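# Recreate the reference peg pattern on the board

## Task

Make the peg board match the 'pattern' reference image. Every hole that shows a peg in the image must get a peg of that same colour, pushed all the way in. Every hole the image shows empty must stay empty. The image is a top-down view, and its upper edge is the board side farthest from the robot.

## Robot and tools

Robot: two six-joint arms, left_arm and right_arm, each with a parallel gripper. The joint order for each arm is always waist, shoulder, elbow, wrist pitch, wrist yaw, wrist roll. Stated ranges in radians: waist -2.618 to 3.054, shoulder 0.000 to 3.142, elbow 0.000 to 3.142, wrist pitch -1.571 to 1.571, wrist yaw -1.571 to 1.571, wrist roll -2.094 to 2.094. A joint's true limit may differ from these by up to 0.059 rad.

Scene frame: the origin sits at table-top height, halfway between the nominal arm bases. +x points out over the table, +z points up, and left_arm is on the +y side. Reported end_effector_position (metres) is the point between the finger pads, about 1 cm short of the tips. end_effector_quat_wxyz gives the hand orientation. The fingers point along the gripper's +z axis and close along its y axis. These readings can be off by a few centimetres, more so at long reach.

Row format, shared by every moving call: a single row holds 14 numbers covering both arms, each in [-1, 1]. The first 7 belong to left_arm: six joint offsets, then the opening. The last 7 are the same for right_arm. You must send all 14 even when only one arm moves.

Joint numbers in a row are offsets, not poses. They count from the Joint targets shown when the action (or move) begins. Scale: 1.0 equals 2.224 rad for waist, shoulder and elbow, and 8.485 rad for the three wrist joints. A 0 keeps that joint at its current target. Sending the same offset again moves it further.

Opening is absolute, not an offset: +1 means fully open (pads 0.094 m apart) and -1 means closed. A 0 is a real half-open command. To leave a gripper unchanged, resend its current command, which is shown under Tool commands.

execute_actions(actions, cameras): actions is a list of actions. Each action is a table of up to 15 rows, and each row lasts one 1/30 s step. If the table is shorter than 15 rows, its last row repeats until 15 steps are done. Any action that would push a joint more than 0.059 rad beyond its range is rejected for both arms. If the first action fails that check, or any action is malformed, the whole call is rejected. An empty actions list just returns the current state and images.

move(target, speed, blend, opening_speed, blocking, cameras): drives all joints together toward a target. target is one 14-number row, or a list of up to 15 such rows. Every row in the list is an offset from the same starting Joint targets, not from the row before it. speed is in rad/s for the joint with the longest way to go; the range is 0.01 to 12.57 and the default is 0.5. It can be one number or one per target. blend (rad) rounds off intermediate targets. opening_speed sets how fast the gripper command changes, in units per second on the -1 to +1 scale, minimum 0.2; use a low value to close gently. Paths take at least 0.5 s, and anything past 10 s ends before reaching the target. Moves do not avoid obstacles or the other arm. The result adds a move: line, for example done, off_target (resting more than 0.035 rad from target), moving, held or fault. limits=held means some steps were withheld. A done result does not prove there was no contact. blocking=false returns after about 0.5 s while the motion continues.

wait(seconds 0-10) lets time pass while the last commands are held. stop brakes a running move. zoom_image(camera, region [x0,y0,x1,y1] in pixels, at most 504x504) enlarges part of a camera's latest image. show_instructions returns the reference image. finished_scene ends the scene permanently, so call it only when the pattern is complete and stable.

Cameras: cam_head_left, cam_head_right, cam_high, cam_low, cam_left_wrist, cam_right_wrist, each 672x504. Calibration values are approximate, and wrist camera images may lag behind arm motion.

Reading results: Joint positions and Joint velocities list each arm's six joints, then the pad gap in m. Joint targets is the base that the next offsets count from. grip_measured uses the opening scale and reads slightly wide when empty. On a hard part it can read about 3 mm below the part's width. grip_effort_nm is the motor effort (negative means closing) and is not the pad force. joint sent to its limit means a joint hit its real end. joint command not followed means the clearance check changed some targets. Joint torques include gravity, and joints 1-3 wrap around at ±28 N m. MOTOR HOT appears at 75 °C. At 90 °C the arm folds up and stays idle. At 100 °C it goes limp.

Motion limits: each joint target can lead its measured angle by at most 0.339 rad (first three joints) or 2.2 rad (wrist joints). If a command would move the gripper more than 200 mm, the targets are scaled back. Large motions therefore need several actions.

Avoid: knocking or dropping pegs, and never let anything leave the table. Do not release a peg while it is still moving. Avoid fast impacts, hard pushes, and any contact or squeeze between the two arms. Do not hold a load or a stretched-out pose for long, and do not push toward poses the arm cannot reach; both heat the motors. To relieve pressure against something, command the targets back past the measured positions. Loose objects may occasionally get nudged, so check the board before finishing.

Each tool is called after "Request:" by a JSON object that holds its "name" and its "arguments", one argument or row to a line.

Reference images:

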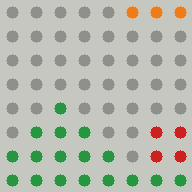

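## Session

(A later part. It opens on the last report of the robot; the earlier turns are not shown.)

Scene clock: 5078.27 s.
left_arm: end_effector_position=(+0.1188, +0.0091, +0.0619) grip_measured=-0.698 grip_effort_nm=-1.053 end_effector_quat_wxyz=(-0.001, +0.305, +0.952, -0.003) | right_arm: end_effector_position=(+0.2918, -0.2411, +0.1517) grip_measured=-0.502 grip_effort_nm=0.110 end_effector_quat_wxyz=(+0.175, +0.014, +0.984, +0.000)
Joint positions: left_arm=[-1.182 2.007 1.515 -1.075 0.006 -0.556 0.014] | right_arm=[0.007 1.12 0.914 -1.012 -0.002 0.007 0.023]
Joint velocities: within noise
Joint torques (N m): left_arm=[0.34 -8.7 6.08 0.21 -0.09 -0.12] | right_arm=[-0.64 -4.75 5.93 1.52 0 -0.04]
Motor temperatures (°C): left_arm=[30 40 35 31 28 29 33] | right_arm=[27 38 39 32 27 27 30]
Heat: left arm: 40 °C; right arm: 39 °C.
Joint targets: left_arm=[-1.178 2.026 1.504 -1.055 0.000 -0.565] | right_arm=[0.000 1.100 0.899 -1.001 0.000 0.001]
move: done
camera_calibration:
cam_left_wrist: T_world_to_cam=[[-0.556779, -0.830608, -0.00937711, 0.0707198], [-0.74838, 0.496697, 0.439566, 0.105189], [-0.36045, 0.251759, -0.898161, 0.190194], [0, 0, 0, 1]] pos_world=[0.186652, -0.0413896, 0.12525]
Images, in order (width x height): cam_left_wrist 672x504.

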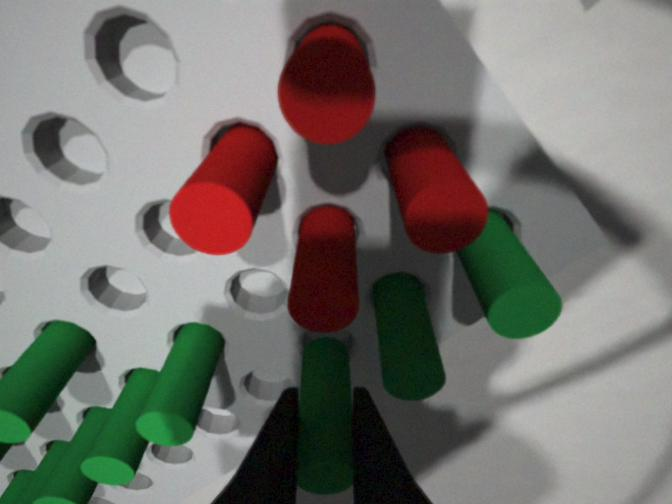

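Request:
{"name": "move", "arguments": {
  "target": [
    [0.0,0.0095,-0.0235,0.0088,0,0,-0.9,0,0,0,0,0,0,-0.5]
  ],
  "speed": [0.06],
  "cameras": ["cam_left_wrist"]
}}

Request:
{"name": "zoom_image", "arguments": {
  "camera": "cam_left_wrist",
  "region": [270, 300, 370, 400]
}}

Scene clock: 5088.80 s.
left_arm: end_effector_position=(+0.1189, +0.0087, +0.0490) grip_measured=-0.698 grip_effort_nm=-1.048 end_effector_quat_wxyz=(+0.001, +0.305, +0.952, -0.005) | right_arm: end_effector_position=(+0.2918, -0.2411, +0.1517) grip_measured=-0.502 grip_effort_nm=0.110 end_effector_quat_wxyz=(+0.175, +0.014, +0.984, +0.000)
Joint positions: left_arm=[-1.182 2.017 1.477 -1.022 0.006 -0.556 0.014] | right_arm=[0.007 1.12 0.914 -1.012 -0.002 0.007 0.023]
Joint velocities: within noise
Joint torques (N m): left_arm=[0.31 -7.8 4.64 0.42 -0.05 -0.12] | right_arm=[-0.62 -4.74 5.93 1.52 0 -0.05]
Motor temperatures (°C): left_arm=[30 39 35 31 28 29 34] | right_arm=[27 38 39 32 27 27 30]
Heat: left arm: 39 °C; right arm: 39 °C.
Joint targets: left_arm=[-1.178 2.047 1.452 -0.981 0.000 -0.565] | right_arm=[0.000 1.100 0.899 -1.001 0.000 0.001]
move: off_target (left_arm); left_arm: the wrist pitch is farthest, 0.042 rad from its target
camera_calibration:
cam_left_wrist: T_world_to_cam=[[-0.556486, -0.830831, -0.0066205, 0.0702788], [-0.74935, 0.498437, 0.43593, 0.11143], [-0.358884, 0.24755, -0.899956, 0.178735], [0, 0, 0, 1]] pos_world=[0.186754, -0.0413968, 0.112743]
Images, in order (width x height): cam_left_wrist 672x504.

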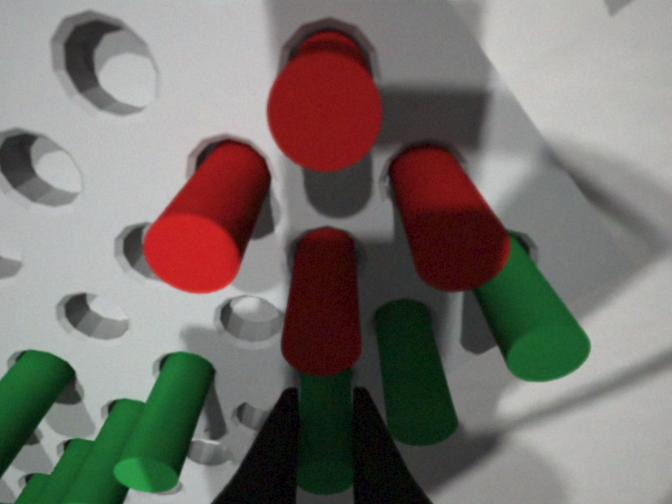

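Scaled by 5.040 from the camera's 672x504 image, which has a finer 960x720 frame.

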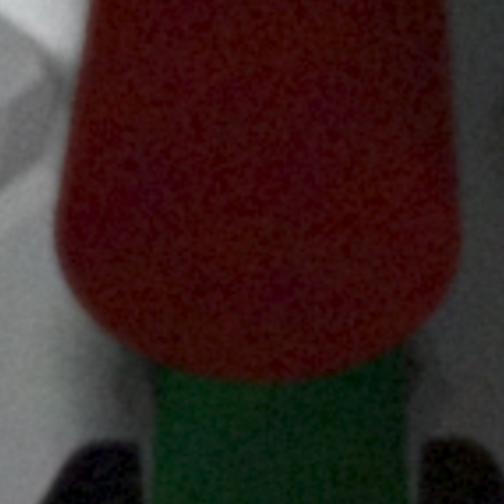

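Request:
{"name": "move", "arguments": {
  "target": [
    [0.0,0.007,-0.01,0.002,0,0,-0.9,0,0,0,0,0,0,-0.5]
  ],
  "speed": [0.08],
  "cameras": []
}}

Scene clock: 5093.67 s.
left_arm: end_effector_position=(+0.1187, +0.0093, +0.0478) grip_measured=-0.698 grip_effort_nm=-1.048 end_effector_quat_wxyz=(+0.000, +0.305, +0.952, -0.005) | right_arm: end_effector_position=(+0.2918, -0.2411, +0.1517) grip_measured=-0.502 grip_effort_nm=0.105 end_effector_quat_wxyz=(+0.175, +0.014, +0.984, +0.000)
Joint positions: left_arm=[-1.182 2.017 1.471 -1.018 0.006 -0.556 0.014] | right_arm=[0.007 1.12 0.914 -1.012 -0.002 0.007 0.023]
Joint velocities: within noise
Joint torques (N m): left_arm=[0.25 -6.52 3.08 0.56 -0.02 -0.11] | right_arm=[-0.62 -4.74 5.93 1.53 0.01 -0.05]
Motor temperatures (°C): left_arm=[30 39 35 31 28 29 34] | right_arm=[27 38 39 32 27 27 30]
Heat: left arm: 39 °C; right arm: 39 °C.
Joint targets: left_arm=[-1.178 2.063 1.430 -0.964 0.000 -0.565] | right_arm=[0.000 1.100 0.899 -1.001 0.000 0.001]
move: off_target (left_arm); left_arm: the wrist pitch is farthest, 0.054 rad from its target
No camera images: "cameras" was empty.

Request:
{"name": "move", "arguments": {
  "target": [
    [0,-0.01,0.014,-0.004,0,0,-0.9,0,0,0,0,0,0,-0.5],
    [0,-0.01,0.014,-0.004,0,0,-0.5,0,0,0,0,0,0,-0.5],
    [0,-0.04,0.08,-0.03,0,0,-0.5,0,0,0,0,0,0,-0.5],
    [0,-0.095,0.145,-0.058,0,0,-0.3,0,0,0,0,0,0,-0.5],
    [0.5297,-0.433,-0.2383,-0.0042,0,0.0666,-0.2,0,0,0,0,0,0,-0.5]
  ],
  "speed": [0.1,0.3,0.25,0.5,1.0],
  "cameras": ["cam_high","cam_left_wrist"]
}}

Request:
{"name": "zoom_image", "arguments": {
  "camera": "cam_high",
  "region": [200, 380, 370, 504]
}}

Scene clock: 5116.23 s.
left_arm: end_effector_position=(+0.2145, +0.3575, +0.1459) grip_measured=-0.202 grip_effort_nm=0.071 end_effector_quat_wxyz=(+0.171, -0.006, +0.985, -0.002) | right_arm: end_effector_position=(+0.2918, -0.2411, +0.1517) grip_measured=-0.502 grip_effort_nm=0.110 end_effector_quat_wxyz=(+0.175, +0.014, +0.984, +0.000)
Joint positions: left_arm=[-0.005 1.118 0.912 -1.021 0.002 -0.011 0.038] | right_arm=[0.007 1.12 0.914 -1.012 -0.002 0.007 0.023]
Joint velocities: within noise
Joint torques (N m): left_arm=[0.43 -4.38 6.56 0.88 -0.02 0.11] | right_arm=[-0.62 -4.72 5.93 1.52 0 -0.05]
Motor temperatures (°C): left_arm=[30 38 35 32 28 29 34] | right_arm=[27 38 39 32 27 27 30]
Heat: left arm: 38 °C; right arm: 39 °C.
Joint targets: left_arm=[0.000 1.100 0.899 -1.000 0.000 0.000] | right_arm=[0.000 1.100 0.899 -1.001 0.000 0.001]
move: done
camera_calibration:
cam_left_wrist: T_world_to_cam=[[0.0442822, -0.999019, 0.000424142, 0.344141], [-0.992806, -0.0439595, 0.111375, 0.260374], [-0.111247, -0.00535302, -0.993778, 0.264898], [0, 0, 0, 1]] pos_world=[0.272731, 0.356668, 0.234105]
Images, in order (width x height): cam_high 672x504, cam_left_wrist 672x504.

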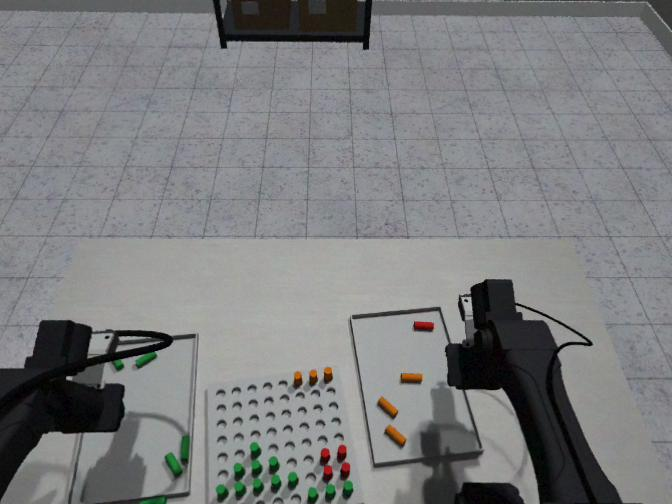

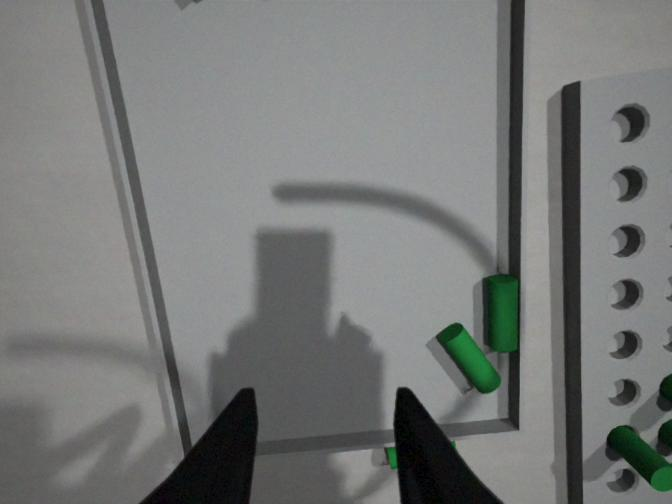

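Scaled by 2.965 from the camera's 672x504 image, which has a finer 960x720 frame.

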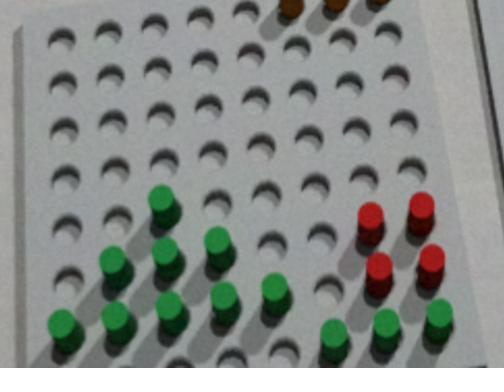

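Request:
{"name": "move", "arguments": {
  "target": [
    [-0.0144,0.5288,0.469,-0.0511,-0.0214,0.0853,-0.2,0,0,0,0,0,0,-0.5]
  ],
  "speed": [0.9],
  "cameras": ["cam_left_wrist"]
}}

Scene clock: 5134.53 s.
left_arm: end_effector_position=(+0.3671, +0.3807, +0.0705) grip_measured=-0.201 grip_effort_nm=0.061 end_effector_quat_wxyz=(-0.117, +0.362, +0.924, +0.050) | right_arm: end_effector_position=(+0.2918, -0.2411, +0.1517) grip_measured=-0.502 grip_effort_nm=0.105 end_effector_quat_wxyz=(+0.175, +0.014, +0.984, +0.000)
Joint positions: left_arm=[-0.026 2.259 1.916 -1.416 -0.174 0.71 0.038] | right_arm=[0.007 1.12 0.914 -1.012 -0.002 0.007 0.023]
Joint velocities: within noise
Joint torques (N m): left_arm=[-0.64 -10.91 9.22 -0.54 -0.17 0.12] | right_arm=[-0.64 -4.75 5.91 1.52 0.01 -0.04]
Motor temperatures (°C): left_arm=[30 36 36 32 28 29 33] | right_arm=[27 38 39 32 27 27 30]
Heat: left arm: 36 °C; right arm: 39 °C.
Joint targets: left_arm=[-0.032 2.276 1.943 -1.433 -0.182 0.724] | right_arm=[0.000 1.100 0.899 -1.001 0.000 0.001]
move: done
camera_calibration:
cam_left_wrist: T_world_to_cam=[[-0.660899, -0.749871, -0.0301208, 0.526741], [-0.581878, 0.486665, 0.651594, 0.0304166], [-0.473953, 0.448164, -0.757969, 0.150956], [0, 0, 0, 1]] pos_world=[0.437367, 0.312531, 0.110467]
Images, in order (width x height): cam_left_wrist 672x504.

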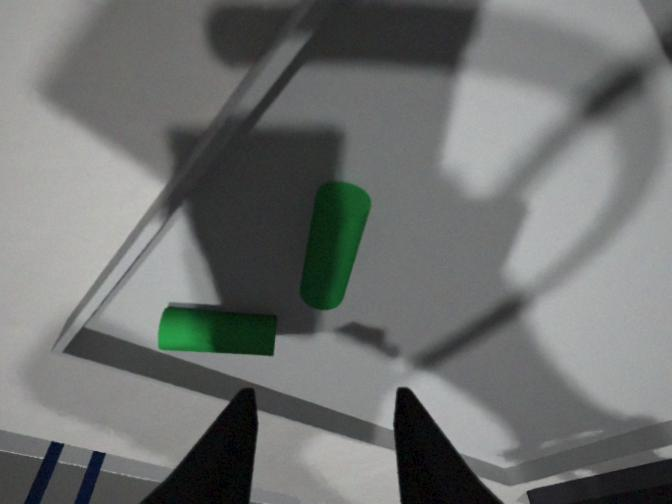

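Request:
{"name": "move", "arguments": {
  "target": [
    [-0.0225,-0.0025,-0.0229,0.0056,-0.002,0.0113,-0.2,0,0,0,0,0,0,-0.5],
    [-0.0225,0.0472,-0.0229,0.0186,-0.002,0.0113,-0.2,0,0,0,0,0,0,-0.5]
  ],
  "speed": [0.2,0.15],
  "cameras": ["cam_left_wrist"]
}}

Scene clock: 5165.63 s.
left_arm: end_effector_position=(+0.3867, +0.3608, +0.0262) grip_measured=-0.201 grip_effort_nm=0.066 end_effector_quat_wxyz=(-0.114, +0.430, +0.893, +0.059) | right_arm: end_effector_position=(+0.2918, -0.2411, +0.1517) grip_measured=-0.502 grip_effort_nm=0.115 end_effector_quat_wxyz=(+0.175, +0.014, +0.984, +0.000)
Joint positions: left_arm=[-0.081 2.355 1.904 -1.291 -0.192 0.807 0.038] | right_arm=[0.007 1.12 0.914 -1.012 -0.002 0.007 0.023]
Joint velocities: within noise
Joint torques (N m): left_arm=[-0.1 -10.78 5.56 -0.2 -0.17 0.14] | right_arm=[-0.62 -4.75 5.96 1.53 0.01 -0.05]
Motor temperatures (°C): left_arm=[30 41 37 31 28 29 33] | right_arm=[27 37 39 32 27 27 30]
Heat: left arm: 41 °C; right arm: 39 °C.
Joint targets: left_arm=[-0.082 2.381 1.892 -1.275 -0.199 0.820] | right_arm=[0.000 1.100 0.899 -1.001 0.000 0.001]
move: done
camera_calibration:
cam_left_wrist: T_world_to_cam=[[-0.766268, -0.641824, -0.0299181, 0.525136], [-0.501334, 0.568118, 0.652615, 0.019834], [-0.401867, 0.515077, -0.757099, 0.0834803], [0, 0, 0, 1]] pos_world=[0.445886, 0.282778, 0.0659699]
Images, in order (width x height): cam_left_wrist 672x504.

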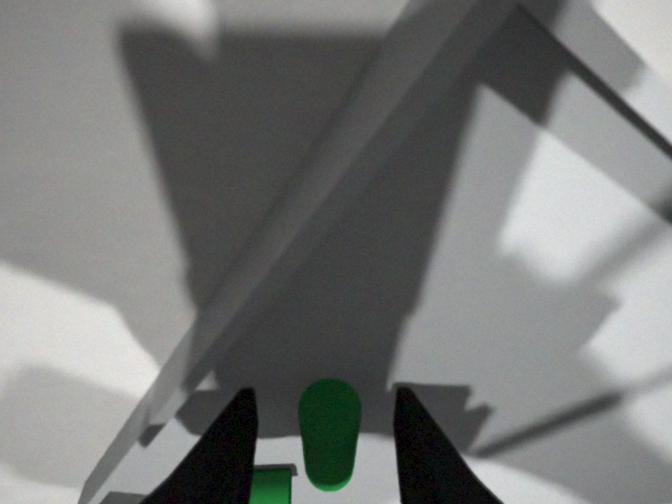

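Request:
{"name": "move", "arguments": {
  "target": [
    [0,0,0,0,0,0,-0.9,0,0,0,0,0,0,-0.5],
    [0,-0.1124,0,-0.0247,0,0,-0.9,0,0,0,0,0,0,-0.5],
    [-0.1223,-0.4411,-0.446,0.1856,0.0235,-0.0966,-0.9,0,0,0,0,0,0,-0.5],
    [-0.1223,-0.1623,-0.6124,0.2905,0.0235,-0.0966,-0.9,0,0,0,0,0,0,-0.5],
    [-0.1223,-0.1263,-0.6124,0.2999,0.0235,-0.0966,-0.9,0,0,0,0,0,0,-0.5],
    [-0.1223,-0.1263,-0.6124,0.2999,0.0235,-0.0966,-0.3,0,0,0,0,0,0,-0.5],
    [-0.1223,-0.1263,-0.6124,0.2999,0.0235,-0.0966,0,0,0,0,0,0,0,-0.5],
    [-0.1223,-0.3512,-0.536,0.2328,0.0235,-0.0966,0,0,0,0,0,0,0,-0.5],
    [-0.1173,0.0364,0.2154,-0.0243,0.0235,-0.0966,0,0,0,0,0,0,0,-0.5]
  ],
  "speed": [0.5,0.5,1.2,0.8,0.2,0.3,0.3,0.7,1.6],
  "opening_speed": 1.5,
  "cameras": ["cam_left_wrist"]
}}

Scene clock: 5193.10 s.
left_arm: end_effector_position=(+0.4198, +0.2000, +0.0951) grip_measured=-0.001 grip_effort_nm=0.066 end_effector_quat_wxyz=(+0.007, +0.175, +0.984, +0.004) | right_arm: end_effector_position=(+0.2918, -0.2411, +0.1517) grip_measured=-0.502 grip_effort_nm=0.110 end_effector_quat_wxyz=(+0.175, +0.014, +0.984, +0.000)
Joint positions: left_arm=[-0.35 2.432 2.341 -1.469 -0.011 0.008 0.047] | right_arm=[0.007 1.12 0.914 -1.012 -0.002 0.007 0.023]
Joint velocities: within noise
Joint torques (N m): left_arm=[0.54 -11.29 10.14 -0.17 0.11 -0.11] | right_arm=[-0.61 -4.72 5.91 1.53 0.01 -0.05]
Motor temperatures (°C): left_arm=[30 41 35 32 28 29 33] | right_arm=[27 37 39 32 27 27 30]
Heat: left arm: 41 °C; right arm: 39 °C.
Joint targets: left_arm=[-0.343 2.462 2.371 -1.481 0.001 0.000] | right_arm=[0.000 1.100 0.899 -1.001 0.000 0.001]
move: done
camera_calibration:
cam_left_wrist: T_world_to_cam=[[-0.316425, -0.948248, -0.0264639, 0.321504], [-0.860509, 0.275182, 0.428717, 0.313494], [-0.399248, 0.15843, -0.903051, 0.315838], [0, 0, 0, 1]] pos_world=[0.497594, 0.168559, 0.159326]
Images, in order (width x height): cam_left_wrist 672x504.

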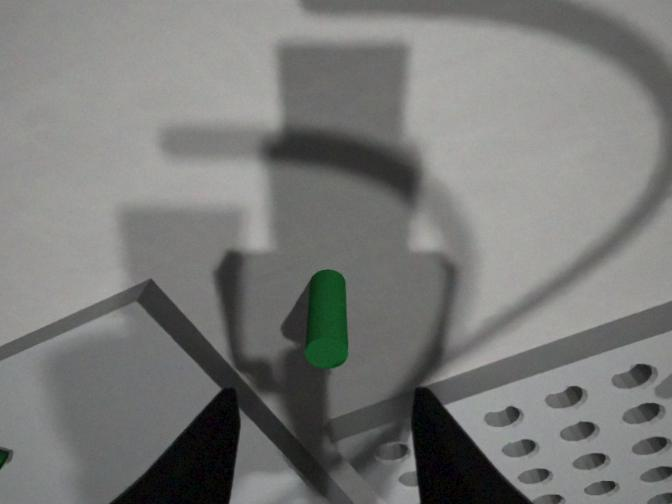

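Request:
{"name": "move", "arguments": {
  "target": [
    [0,-0.0504,0,0,0,0,0,0,0,0,0,0,0,-0.5],
    [0,-0.0045,0,0.0012,0,0,0,0,0,0,0,0,0,-0.5],
    [0,-0.0045,-0.1061,0.0244,0,0,0,0,0,0,0,0,0,-0.5],
    [0,-0.0045,-0.1061,0.0244,0,0,-0.9,0,0,0,0,0,0,-0.5]
  ],
  "speed": [0.3,0.15,0.25,0.3],
  "opening_speed": 0.8,
  "cameras": ["cam_left_wrist"]
}}

Scene clock: 5220.33 s.
left_arm: end_effector_position=(+0.4182, +0.2005, +0.0490) grip_measured=-0.704 grip_effort_nm=-1.043 end_effector_quat_wxyz=(+0.000, +0.175, +0.985, +0.005) | right_arm: end_effector_position=(+0.2918, -0.2411, +0.1517) grip_measured=-0.502 grip_effort_nm=0.110 end_effector_quat_wxyz=(+0.175, +0.014, +0.984, +0.000)
Joint positions: left_arm=[-0.35 2.425 2.146 -1.293 -0.01 0.007 0.014] | right_arm=[0.007 1.12 0.914 -1.012 -0.002 0.007 0.023]
Joint velocities: within noise
Joint torques (N m): left_arm=[0.59 -11.47 6.08 0.12 0.14 -0.08] | right_arm=[-0.62 -4.75 5.93 1.52 0 -0.05]
Motor temperatures (°C): left_arm=[30 40 36 31 28 29 32] | right_arm=[27 37 39 32 27 27 30]
Heat: left arm: 40 °C; right arm: 39 °C.
Joint targets: left_arm=[-0.343 2.452 2.135 -1.274 0.001 0.000] | right_arm=[0.000 1.100 0.899 -1.001 0.000 0.001]
move: done
camera_calibration:
cam_left_wrist: T_world_to_cam=[[-0.315663, -0.948505, -0.0263717, 0.320036], [-0.855606, 0.27251, 0.440088, 0.329601], [-0.410239, 0.161483, -0.897567, 0.277264], [0, 0, 0, 1]] pos_world=[0.496776, 0.168963, 0.112249]
Images, in order (width x height): cam_left_wrist 672x504.

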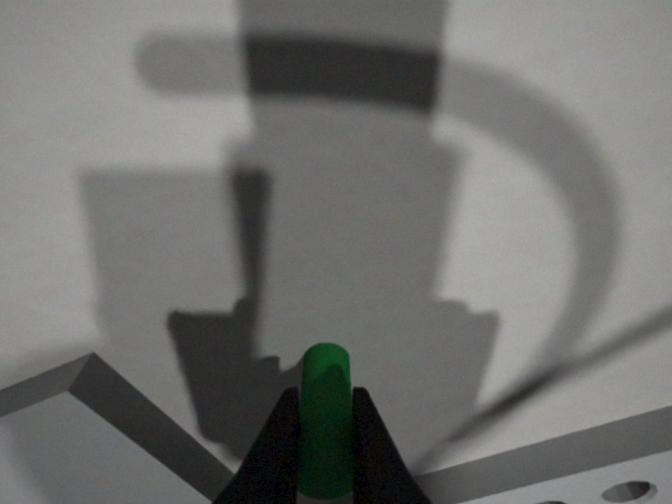

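Request:
{"name": "move", "arguments": {
  "target": [
    [0,-0.0908,0.04,-0.0325,0,0,-0.9,0,0,0,0,0,0,-0.5],
    [-0.0706,-0.3606,-0.263,-0.0231,0,0,-0.9,0,0,0,0,0,0,-0.5],
    [-0.3701,-0.2765,-0.2855,0.0037,0,-0.0653,-0.9,0,0,0,0,0,0,-0.5],
    [-0.3701,-0.2406,-0.3507,0.0305,0,-0.0653,-0.9,0,0,0,0,0,0,-0.5]
  ],
  "speed": [0.4,0.8,0.7,0.25],
  "cameras": ["cam_left_wrist"]
}}

Request:
{"name": "zoom_image", "arguments": {
  "camera": "cam_left_wrist",
  "region": [230, 220, 430, 420]
}}

Scene clock: 5244.17 s.
left_arm: end_effector_position=(+0.1116, +0.0382, +0.0623) grip_measured=-0.704 grip_effort_nm=-1.053 end_effector_quat_wxyz=(+0.000, +0.305, +0.952, -0.001) | right_arm: end_effector_position=(+0.2918, -0.2411, +0.1517) grip_measured=-0.502 grip_effort_nm=0.110 end_effector_quat_wxyz=(+0.175, +0.014, +0.984, +0.000)
Joint positions: left_arm=[-1.171 1.899 1.365 -1.036 0.003 -0.545 0.014] | right_arm=[0.007 1.12 0.914 -1.012 -0.002 0.007 0.023]
Joint velocities: within noise
Joint torques (N m): left_arm=[0.35 -7.84 5.97 0.2 -0.02 -0.14] | right_arm=[-0.62 -4.75 5.93 1.52 0 -0.05]
Motor temperatures (°C): left_arm=[30 39 35 31 28 29 33] | right_arm=[27 37 39 32 27 27 30]
Heat: left arm: 39 °C; right arm: 39 °C.
Joint targets: left_arm=[-1.166 1.917 1.355 -1.016 0.001 -0.554] | right_arm=[0.000 1.100 0.899 -1.001 0.000 0.001]
move: done
camera_calibration:
cam_left_wrist: T_world_to_cam=[[-0.556443, -0.830785, -0.0129584, 0.0911387], [-0.74947, 0.495125, 0.439484, 0.0853325], [-0.3587, 0.254259, -0.898157, 0.180337], [0, 0, 0, 1]] pos_world=[0.179355, -0.012386, 0.12565]
Images, in order (width x height): cam_left_wrist 672x504.

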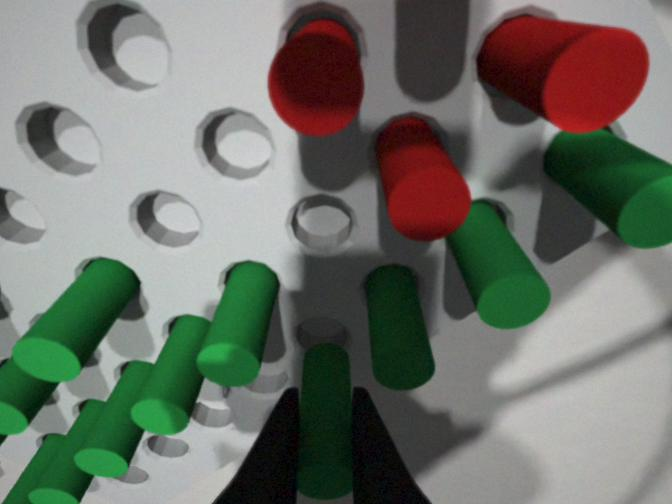

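Scaled by 2.520 from the camera's 672x504 image, which has a finer 960x720 frame.

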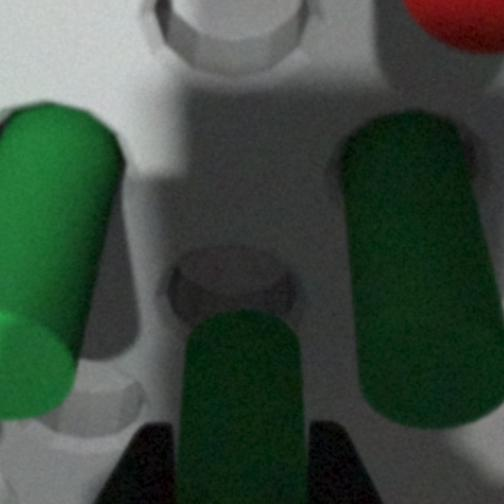

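Request:
{"name": "move", "arguments": {
  "target": [
    [0.0036,0.0068,0,0.0018,0,0,-0.9,0,0,0,0,0,0,-0.5]
  ],
  "speed": [0.1],
  "cameras": ["cam_left_wrist"]
}}

Request:
{"name": "zoom_image", "arguments": {
  "camera": "cam_left_wrist",
  "region": [230, 220, 430, 420]
}}

Scene clock: 5260.67 s.
left_arm: end_effector_position=(+0.1149, +0.0369, +0.0585) grip_measured=-0.704 grip_effort_nm=-1.038 end_effector_quat_wxyz=(+0.000, +0.302, +0.953, -0.002) | right_arm: end_effector_position=(+0.2918, -0.2411, +0.1517) grip_measured=-0.502 grip_effort_nm=0.110 end_effector_quat_wxyz=(+0.175, +0.014, +0.984, +0.000)
Joint positions: left_arm=[-1.164 1.911 1.365 -1.022 0.003 -0.545 0.014] | right_arm=[0.007 1.12 0.914 -1.012 -0.002 0.007 0.023]
Joint velocities: within noise
Joint torques (N m): left_arm=[0.39 -7.65 5.85 0.19 -0.01 -0.12] | right_arm=[-0.59 -4.74 5.91 1.52 0 -0.05]
Motor temperatures (°C): left_arm=[30 38 35 31 28 29 34] | right_arm=[27 37 39 32 27 27 30]
Heat: left arm: 38 °C; right arm: 39 °C.
Joint targets: left_arm=[-1.158 1.932 1.355 -1.000 0.001 -0.554] | right_arm=[0.000 1.100 0.899 -1.001 0.000 0.001]
move: done
camera_calibration:
cam_left_wrist: T_world_to_cam=[[-0.550102, -0.835012, -0.0119308, 0.0912109], [-0.753557, 0.490181, 0.438035, 0.0909426], [-0.359916, 0.249955, -0.898879, 0.178772], [0, 0, 0, 1]] pos_world=[0.183049, -0.0131011, 0.121947]
Images, in order (width x height): cam_left_wrist 672x504.

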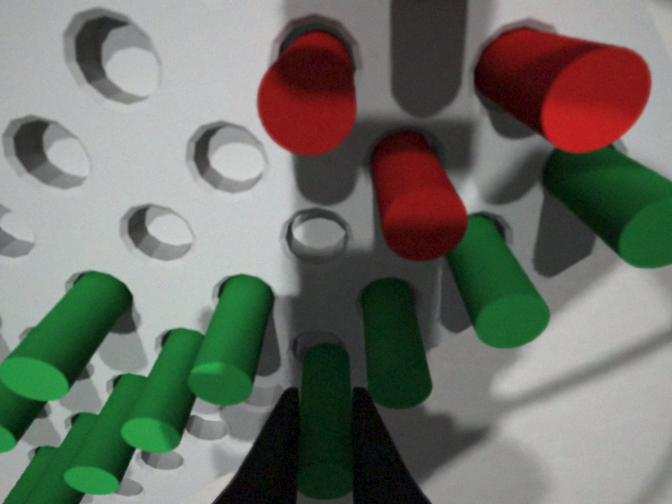

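Scaled by 2.520 from the camera's 672x504 image, which has a finer 960x720 frame.

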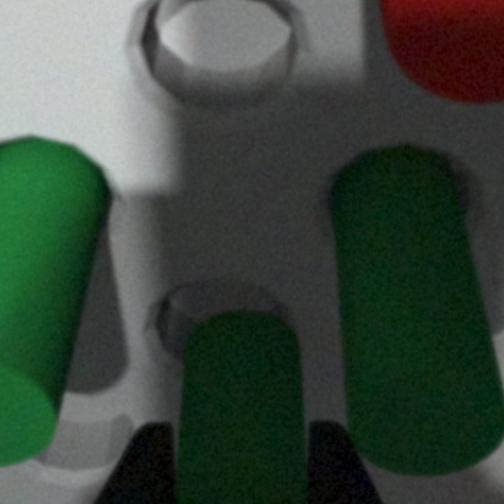

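Request:
{"name": "move", "arguments": {
  "target": [
    [-0.0063,0,0,0,0,0,-0.9,0,0,0,0,0,0,-0.5],
    [-0.0063,0.0022,0.0,0.0006,0,0,-0.9,0,0,0,0,0,0,-0.5]
  ],
  "speed": [0.1,0.1],
  "cameras": ["cam_left_wrist"]
}}

Request:
{"name": "zoom_image", "arguments": {
  "camera": "cam_left_wrist",
  "region": [230, 220, 430, 420]
}}

Scene clock: 5271.33 s.
left_arm: end_effector_position=(+0.1150, +0.0366, +0.0585) grip_measured=-0.704 grip_effort_nm=-1.043 end_effector_quat_wxyz=(+0.001, +0.302, +0.953, -0.003) | right_arm: end_effector_position=(+0.2918, -0.2411, +0.1517) grip_measured=-0.502 grip_effort_nm=0.110 end_effector_quat_wxyz=(+0.175, +0.014, +0.984, +0.000)
Joint positions: left_arm=[-1.164 1.911 1.365 -1.021 0.003 -0.545 0.014] | right_arm=[0.007 1.12 0.914 -1.012 -0.002 0.007 0.023]
Joint velocities: within noise
Joint torques (N m): left_arm=[-0.75 -7.24 5.91 0.24 -0.03 -0.13] | right_arm=[-0.61 -4.72 5.94 1.52 0.01 -0.05]
Motor temperatures (°C): left_arm=[30 38 35 31 28 29 34] | right_arm=[27 37 39 32 27 27 30]
Heat: left arm: 38 °C; right arm: 39 °C.
Joint targets: left_arm=[-1.172 1.937 1.355 -0.995 0.001 -0.554] | right_arm=[0.000 1.100 0.899 -1.001 0.000 0.001]
move: done
camera_calibration:
cam_left_wrist: T_world_to_cam=[[-0.550105, -0.835019, -0.0113167, 0.0910247], [-0.753757, 0.490646, 0.437169, 0.0912228], [-0.359492, 0.249019, -0.899308, 0.178909], [0, 0, 0, 1]] pos_world=[0.18315, -0.0133026, 0.122045]
Images, in order (width x height): cam_left_wrist 672x504.

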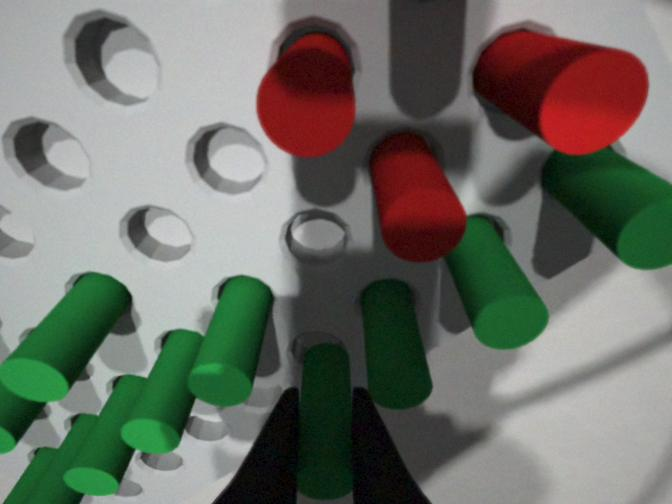

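Scaled by 2.520 from the camera's 672x504 image, which has a finer 960x720 frame.

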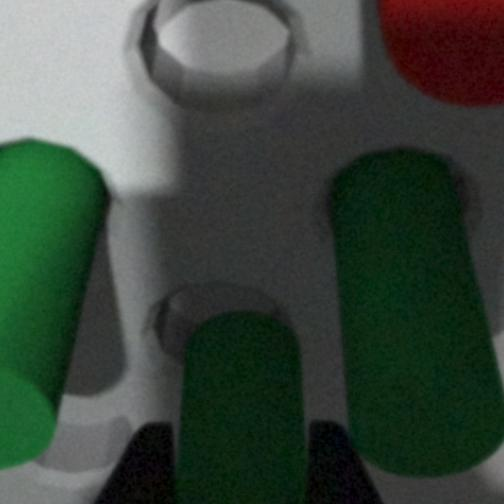

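Request:
{"name": "move", "arguments": {
  "target": [
    [0.009,-0.018,0.0135,-0.0083,0,0,-0.9,0,0,0,0,0,0,-0.5],
    [-0.0045,0.002,0.001,0.0007,0,0,-0.9,0,0,0,0,0,0,-0.5]
  ],
  "speed": 0.2,
  "cameras": ["cam_left_wrist"]
}}

Request:
{"name": "zoom_image", "arguments": {
  "camera": "cam_left_wrist",
  "region": [230, 220, 430, 420]
}}

Scene clock: 5331.97 s.
left_arm: end_effector_position=(+0.1114, +0.0367, +0.0577) grip_measured=-0.704 grip_effort_nm=-1.043 end_effector_quat_wxyz=(-0.001, +0.307, +0.952, +0.001) | right_arm: end_effector_position=(+0.2918, -0.2411, +0.1517) grip_measured=-0.502 grip_effort_nm=0.110 end_effector_quat_wxyz=(+0.175, +0.014, +0.984, +0.000)
Joint positions: left_arm=[-1.174 1.913 1.365 -1.026 0.001 -0.545 0.014] | right_arm=[0.007 1.12 0.914 -1.012 -0.002 0.007 0.023]
Joint velocities: within noise
Joint torques (N m): left_arm=[-0.73 -7.06 6.12 0.36 -0.02 -0.1] | right_arm=[-0.62 -4.75 5.93 1.53 0 -0.05]
Motor temperatures (°C): left_arm=[30 38 34 31 28 29 34] | right_arm=[27 37 39 32 27 27 30]
Heat: left arm: 38 °C; right arm: 39 °C.
Joint targets: left_arm=[-1.182 1.941 1.357 -0.990 0.001 -0.554] | right_arm=[0.000 1.100 0.899 -1.001 0.000 0.001]
move: off_target (left_arm); left_arm: the wrist pitch is farthest, 0.037 rad from its target
camera_calibration:
cam_left_wrist: T_world_to_cam=[[-0.558693, -0.829206, -0.0167412, 0.0901397], [-0.747955, 0.495021, 0.442174, 0.0876472], [-0.358366, 0.259561, -0.896773, 0.176188], [0, 0, 0, 1]] pos_world=[0.179057, -0.0143746, 0.120755]
Images, in order (width x height): cam_left_wrist 672x504.

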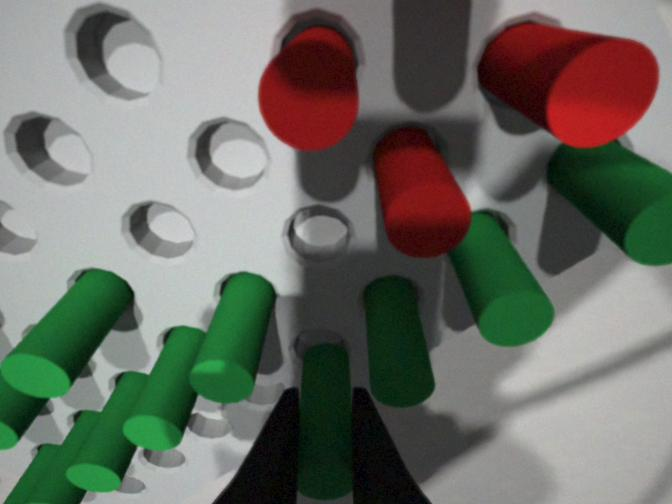

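Scaled by 2.520 from the camera's 672x504 image, which has a finer 960x720 frame.

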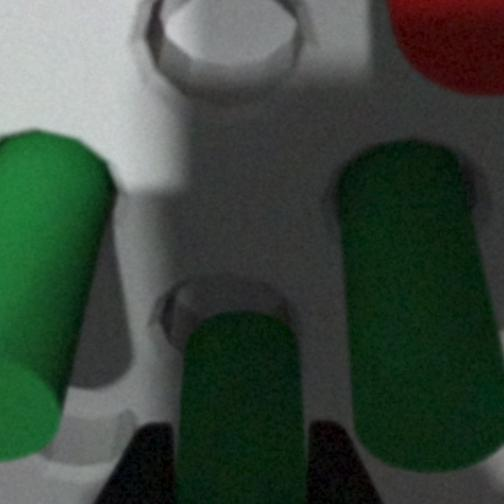

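Request:
{"name": "move", "arguments": {
  "target": [-0.004,0.0055,0.0115,-0.0015,0,0,-0.9,0,0,0,0,0,0,-0.5],
  "speed": 0.2,
  "cameras": ["cam_left_wrist"]
}}

Request:
{"name": "zoom_image", "arguments": {
  "camera": "cam_left_wrist",
  "region": [230, 220, 430, 420]
}}

Scene clock: 5356.63 s.
left_arm: end_effector_position=(+0.1109, +0.0365, +0.0577) grip_measured=-0.704 grip_effort_nm=-1.048 end_effector_quat_wxyz=(+0.001, +0.309, +0.951, +0.003) | right_arm: end_effector_position=(+0.2918, -0.2411, +0.1517) grip_measured=-0.502 grip_effort_nm=0.110 end_effector_quat_wxyz=(+0.175, +0.014, +0.984, +0.000)
Joint positions: left_arm=[-1.179 1.913 1.365 -1.026 -0.005 -0.545 0.014] | right_arm=[0.007 1.12 0.914 -1.012 -0.002 0.007 0.023]
Joint velocities: within noise
Joint torques (N m): left_arm=[-0.95 -6 8.57 0.22 0.07 -0.14] | right_arm=[-0.64 -4.75 5.93 1.52 0 -0.04]
Motor temperatures (°C): left_arm=[30 37 34 31 28 29 34] | right_arm=[27 37 39 32 27 27 30]
Heat: left arm: 37 °C; right arm: 39 °C.
Joint targets: left_arm=[-1.191 1.953 1.383 -1.002 0.001 -0.554] | right_arm=[0.000 1.100 0.899 -1.001 0.000 0.001]
move: off_target (left_arm); left_arm: the shoulder is farthest, 0.040 rad from its target
camera_calibration:
cam_left_wrist: T_world_to_cam=[[-0.562399, -0.826577, -0.0218429, 0.0902824], [-0.748147, 0.497431, 0.439134, 0.0874838], [-0.352113, 0.26331, -0.898156, 0.175351], [0, 0, 0, 1]] pos_world=[0.177969, -0.0150636, 0.121048]
Images, in order (width x height): cam_left_wrist 672x504.

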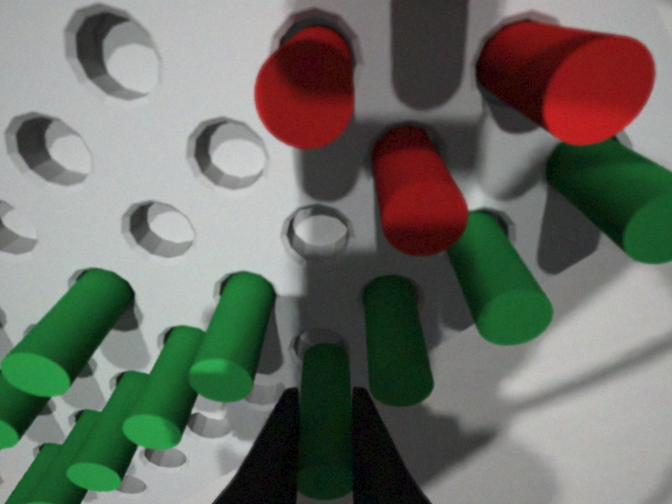

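Scaled by 2.520 from the camera's 672x504 image, which has a finer 960x720 frame.

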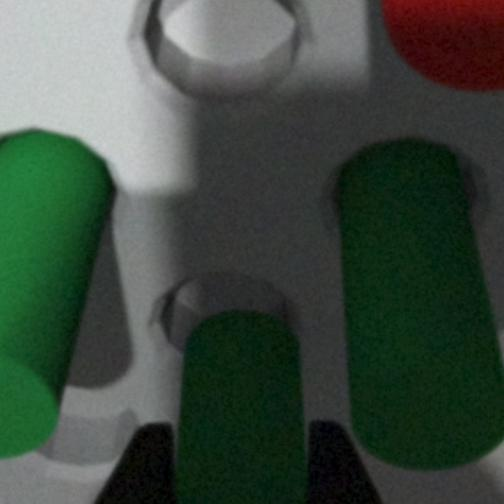

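Request:
{"name": "move", "arguments": {
  "target": [
    [0.0027,-0.044,0.064,-0.0296,0,0,-0.9,0,0,0,0,0,0,-0.5],
    [0.0027,-0.0081,-0.0013,-0.0027,0,0,-0.9,0,0,0,0,0,0,-0.5]
  ],
  "speed": 0.3,
  "cameras": ["cam_left_wrist"]
}}

Request:
{"name": "zoom_image", "arguments": {
  "camera": "cam_left_wrist",
  "region": [230, 220, 430, 420]
}}

Scene clock: 5378.97 s.
left_arm: end_effector_position=(+0.1104, +0.0337, +0.0615) grip_measured=-0.704 grip_effort_nm=-1.048 end_effector_quat_wxyz=(+0.000, +0.311, +0.951, +0.003) | right_arm: end_effector_position=(+0.2918, -0.2411, +0.1517) grip_measured=-0.502 grip_effort_nm=0.110 end_effector_quat_wxyz=(+0.175, +0.014, +0.984, +0.000)
Joint positions: left_arm=[-1.183 1.919 1.389 -1.045 -0.005 -0.545 0.014] | right_arm=[0.007 1.12 0.914 -1.012 -0.002 0.007 0.023]
Joint velocities: within noise
Joint torques (N m): left_arm=[-0.12 -8.17 6.02 0.17 0.07 -0.11] | right_arm=[-0.61 -4.71 5.91 1.52 0.01 -0.04]
Motor temperatures (°C): left_arm=[30 36 35 31 28 29 35] | right_arm=[27 37 39 32 27 27 30]
Heat: left arm: 36 °C; right arm: 39 °C.
Joint targets: left_arm=[-1.185 1.935 1.380 -1.025 0.001 -0.554] | right_arm=[0.000 1.100 0.899 -1.001 0.000 0.001]
move: done
camera_calibration:
cam_left_wrist: T_world_to_cam=[[-0.565868, -0.824191, -0.0224081, 0.0881188], [-0.745668, 0.499981, 0.440452, 0.0864408], [-0.351813, 0.265947, -0.897496, 0.17922], [0, 0, 0, 1]] pos_world=[0.177372, -0.0182549, 0.12475]
Images, in order (width x height): cam_left_wrist 672x504.

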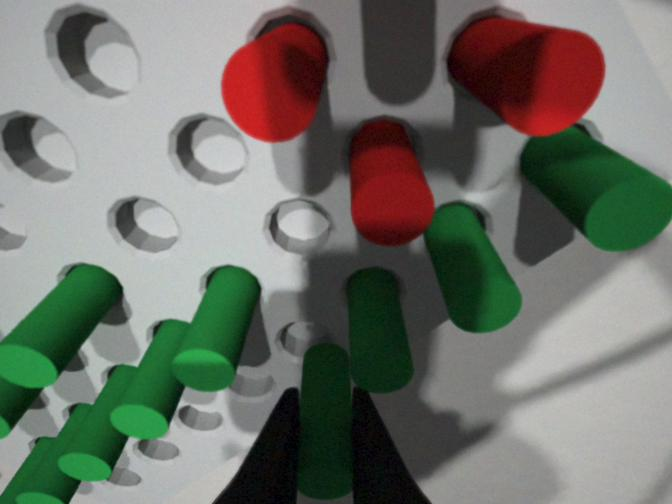

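Scaled by 2.520 from the camera's 672x504 image, which has a finer 960x720 frame.

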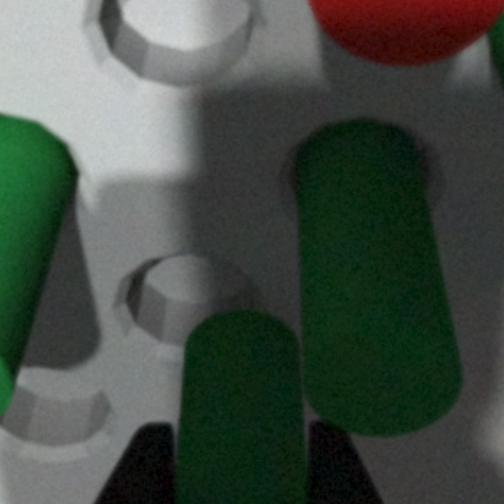

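Request:
{"name": "move", "arguments": {
  "target": [
    [0.0162,-0.040,0.066,-0.0265,0,0,-0.9,0,0,0,0,0,0,-0.5],
    [0.0162,-0.0042,-0.0058,0.0004,0,0,-0.9,0,0,0,0,0,0,-0.5]
  ],
  "speed": 0.3,
  "cameras": ["cam_left_wrist"]
}}

Request:
{"name": "zoom_image", "arguments": {
  "camera": "cam_left_wrist",
  "region": [230, 220, 430, 420]
}}

Scene clock: 5411.30 s.
left_arm: end_effector_position=(+0.1183, +0.0400, +0.0614) grip_measured=-0.704 grip_effort_nm=-1.053 end_effector_quat_wxyz=(+0.000, +0.297, +0.955, +0.003) | right_arm: end_effector_position=(+0.2918, -0.2411, +0.1517) grip_measured=-0.502 grip_effort_nm=0.110 end_effector_quat_wxyz=(+0.175, +0.014, +0.984, +0.000)
Joint positions: left_arm=[-1.155 1.91 1.376 -1.042 -0.004 -0.545 0.014] | right_arm=[0.007 1.12 0.914 -1.012 -0.002 0.007 0.023]
Joint velocities: within noise
Joint torques (N m): left_arm=[0.34 -7.99 5.94 0.15 0.07 -0.13] | right_arm=[-0.62 -4.74 5.94 1.53 0.01 -0.05]
Motor temperatures (°C): left_arm=[30 36 35 31 28 29 35] | right_arm=[27 37 39 32 27 27 30]
Heat: left arm: 36 °C; right arm: 39 °C.
Joint targets: left_arm=[-1.149 1.926 1.367 -1.022 0.001 -0.554] | right_arm=[0.000 1.100 0.899 -1.001 0.000 0.001]
move: done
camera_calibration:
cam_left_wrist: T_world_to_cam=[[-0.542326, -0.839879, -0.0220536, 0.0956254], [-0.759356, 0.47876, 0.440644, 0.0916677], [-0.359529, 0.255719, -0.897411, 0.181561], [0, 0, 0, 1]] pos_world=[0.186745, -0.0100016, 0.124651]
Images, in order (width x height): cam_left_wrist 672x504.

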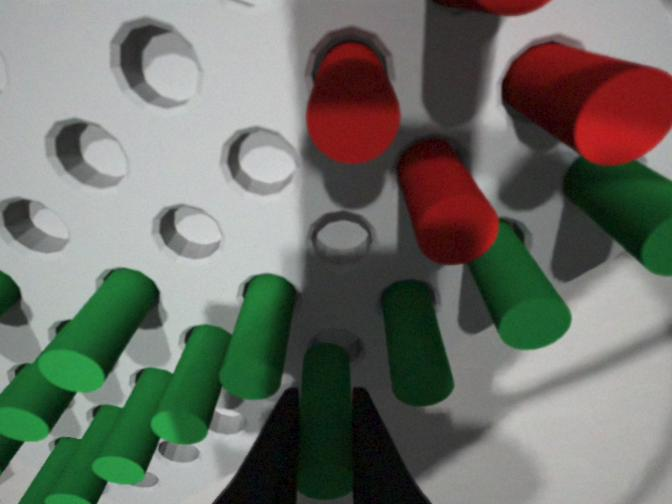

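Scaled by 2.520 from the camera's 672x504 image, which has a finer 960x720 frame.

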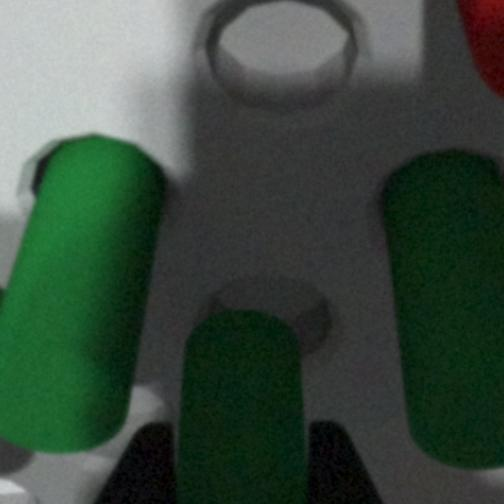

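Request:
{"name": "move", "arguments": {
  "target": [
    [-0.0065,-0.020,0.025,-0.011,0,0,-0.9,0,0,0,0,0,0,-0.5],
    [-0.0042,0,0,0,0,0,-0.9,0,0,0,0,0,0,-0.5]
  ],
  "speed": 0.3,
  "cameras": ["cam_left_wrist"]
}}

Request:
{"name": "zoom_image", "arguments": {
  "camera": "cam_left_wrist",
  "region": [230, 220, 430, 420]
}}

Scene clock: 5419.80 s.
left_arm: end_effector_position=(+0.1183, +0.0389, +0.0622) grip_measured=-0.704 grip_effort_nm=-1.048 end_effector_quat_wxyz=(+0.001, +0.298, +0.955, +0.002) | right_arm: end_effector_position=(+0.2918, -0.2411, +0.1517) grip_measured=-0.502 grip_effort_nm=0.115 end_effector_quat_wxyz=(+0.175, +0.014, +0.984, +0.000)
Joint positions: left_arm=[-1.156 1.91 1.379 -1.042 -0.004 -0.545 0.014] | right_arm=[0.007 1.12 0.914 -1.012 -0.002 0.007 0.023]
Joint velocities: within noise
Joint torques (N m): left_arm=[-0.18 -7.98 5.71 0.18 0.01 -0.12] | right_arm=[-0.62 -4.72 5.94 1.52 0 -0.05]
Motor temperatures (°C): left_arm=[30 36 35 31 28 29 35] | right_arm=[27 37 39 32 27 27 30]
Heat: left arm: 36 °C; right arm: 39 °C.
Joint targets: left_arm=[-1.158 1.926 1.367 -1.022 0.001 -0.554] | right_arm=[0.000 1.100 0.899 -1.001 0.000 0.001]
move: done
camera_calibration:
cam_left_wrist: T_world_to_cam=[[-0.543631, -0.839077, -0.020366, 0.0946539], [-0.759137, 0.481199, 0.438359, 0.0919241], [-0.358017, 0.253766, -0.898569, 0.182417], [0, 0, 0, 1]] pos_world=[0.186548, -0.0111031, 0.125546]
Images, in order (width x height): cam_left_wrist 672x504.

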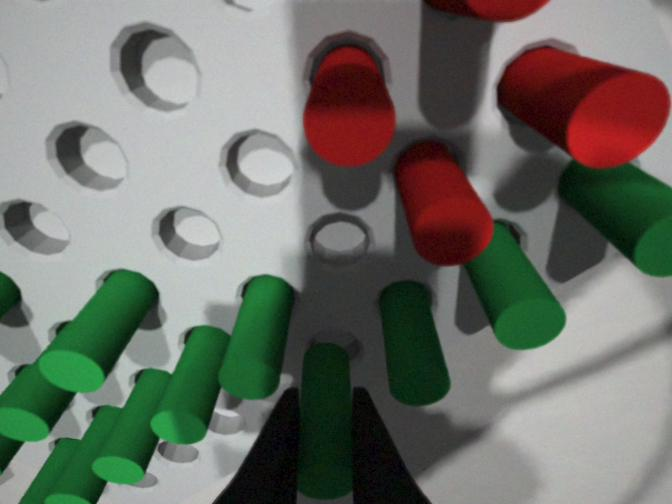

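Scaled by 2.520 from the camera's 672x504 image, which has a finer 960x720 frame.

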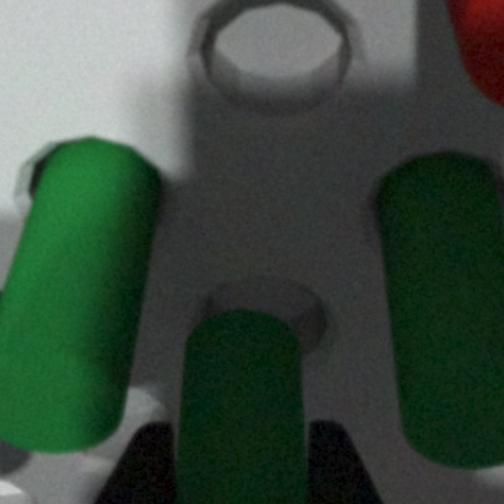

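Request:
{"name": "move", "arguments": {
  "target": [-0.0042,0,0,0,0,0,-0.9,0,0,0,0,0,0,-0.5],
  "speed": 0.3,
  "cameras": ["cam_left_wrist"]
}}

Request:
{"name": "zoom_image", "arguments": {
  "camera": "cam_left_wrist",
  "region": [230, 220, 430, 420]
}}

Scene clock: 5425.53 s.
left_arm: end_effector_position=(+0.1167, +0.0378, +0.0622) grip_measured=-0.704 grip_effort_nm=-1.043 end_effector_quat_wxyz=(+0.001, +0.301, +0.954, +0.002) | right_arm: end_effector_position=(+0.2918, -0.2411, +0.1517) grip_measured=-0.502 grip_effort_nm=0.110 end_effector_quat_wxyz=(+0.175, +0.014, +0.984, +0.000)
Joint positions: left_arm=[-1.161 1.91 1.379 -1.041 -0.004 -0.545 0.014] | right_arm=[0.007 1.12 0.914 -1.012 -0.002 0.007 0.023]
Joint velocities: within noise
Joint torques (N m): left_arm=[-0.58 -8.01 5.63 0.19 0.04 -0.14] | right_arm=[-0.64 -4.75 5.93 1.52 0 -0.05]
Motor temperatures (°C): left_arm=[30 36 35 31 28 29 35] | right_arm=[27 37 39 32 27 27 30]
Heat: left arm: 36 °C; right arm: 39 °C.
Joint targets: left_arm=[-1.167 1.926 1.367 -1.021 0.001 -0.554] | right_arm=[0.000 1.100 0.899 -1.001 0.000 0.001]
move: done
camera_calibration:
cam_left_wrist: T_world_to_cam=[[-0.548112, -0.836173, -0.0197156, 0.093323], [-0.756742, 0.48573, 0.437501, 0.0907866], [-0.35625, 0.254719, -0.899002, 0.181895], [0, 0, 0, 1]] pos_world=[0.184654, -0.0123958, 0.125645]
Images, in order (width x height): cam_left_wrist 672x504.

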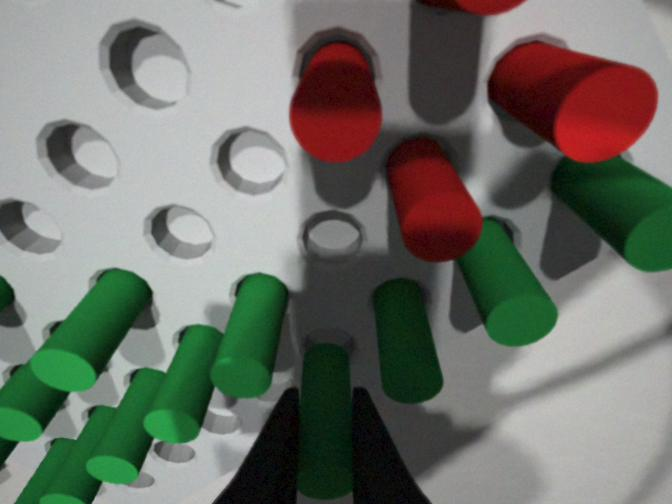

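Scaled by 2.520 from the camera's 672x504 image, which has a finer 960x720 frame.

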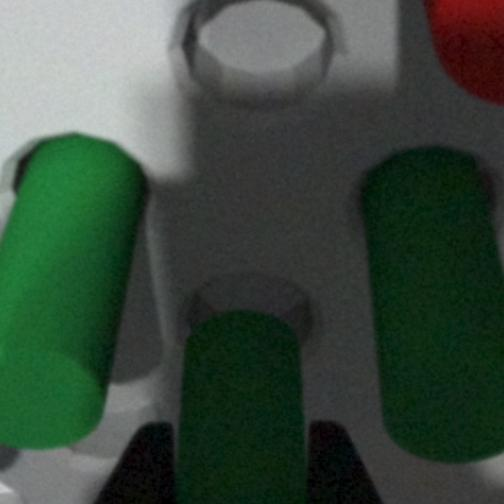

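Request:
{"name": "move", "arguments": {
  "target": [-0.0015,0.0095,-0.0235,0.0088,0,0,-0.9,0,0,0,0,0,0,-0.5],
  "speed": 0.06,
  "cameras": ["cam_left_wrist"]
}}

Request:
{"name": "zoom_image", "arguments": {
  "camera": "cam_left_wrist",
  "region": [230, 220, 430, 420]
}}

Scene clock: 5433.37 s.
left_arm: end_effector_position=(+0.1159, +0.0377, +0.0479) grip_measured=-0.704 grip_effort_nm=-1.048 end_effector_quat_wxyz=(+0.003, +0.302, +0.953, +0.000) | right_arm: end_effector_position=(+0.2918, -0.2411, +0.1517) grip_measured=-0.502 grip_effort_nm=0.115 end_effector_quat_wxyz=(+0.175, +0.014, +0.984, +0.000)
Joint positions: left_arm=[-1.164 1.921 1.335 -0.98 -0.004 -0.545 0.014] | right_arm=[0.007 1.12 0.914 -1.012 -0.002 0.007 0.023]
Joint velocities: within noise
Joint torques (N m): left_arm=[-0.59 -7.23 4.86 0.3 0.03 -0.13] | right_arm=[-0.61 -4.75 5.91 1.52 0 -0.04]
Motor temperatures (°C): left_arm=[30 36 35 31 28 29 35] | right_arm=[27 37 39 32 27 27 30]
Heat: left arm: 36 °C; right arm: 39 °C.
Joint targets: left_arm=[-1.171 1.947 1.315 -0.947 0.000 -0.554] | right_arm=[0.000 1.100 0.899 -1.001 0.000 0.001]
move: done
camera_calibration:
cam_left_wrist: T_world_to_cam=[[-0.549994, -0.834998, -0.0168568, 0.0924867], [-0.756556, 0.489575, 0.43352, 0.0965028], [-0.353736, 0.251187, -0.900986, 0.168719], [0, 0, 0, 1]] pos_world=[0.183559, -0.0123991, 0.111737]
Images, in order (width x height): cam_left_wrist 672x504.

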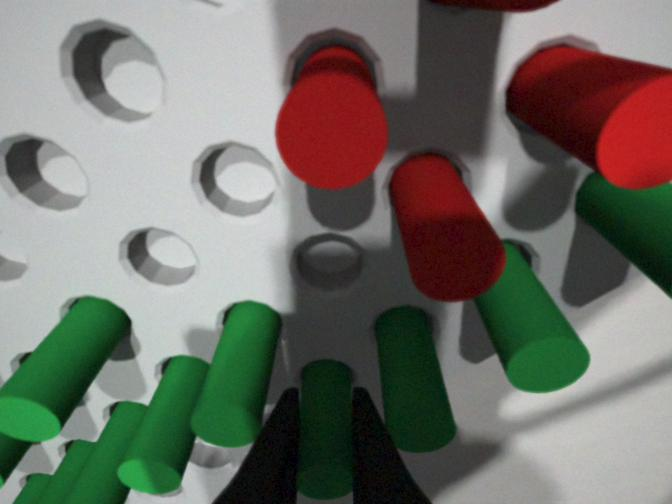

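Scaled by 2.520 from the camera's 672x504 image, which has a finer 960x720 frame.

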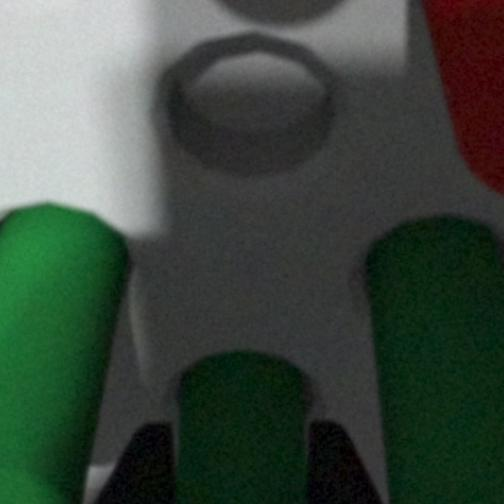

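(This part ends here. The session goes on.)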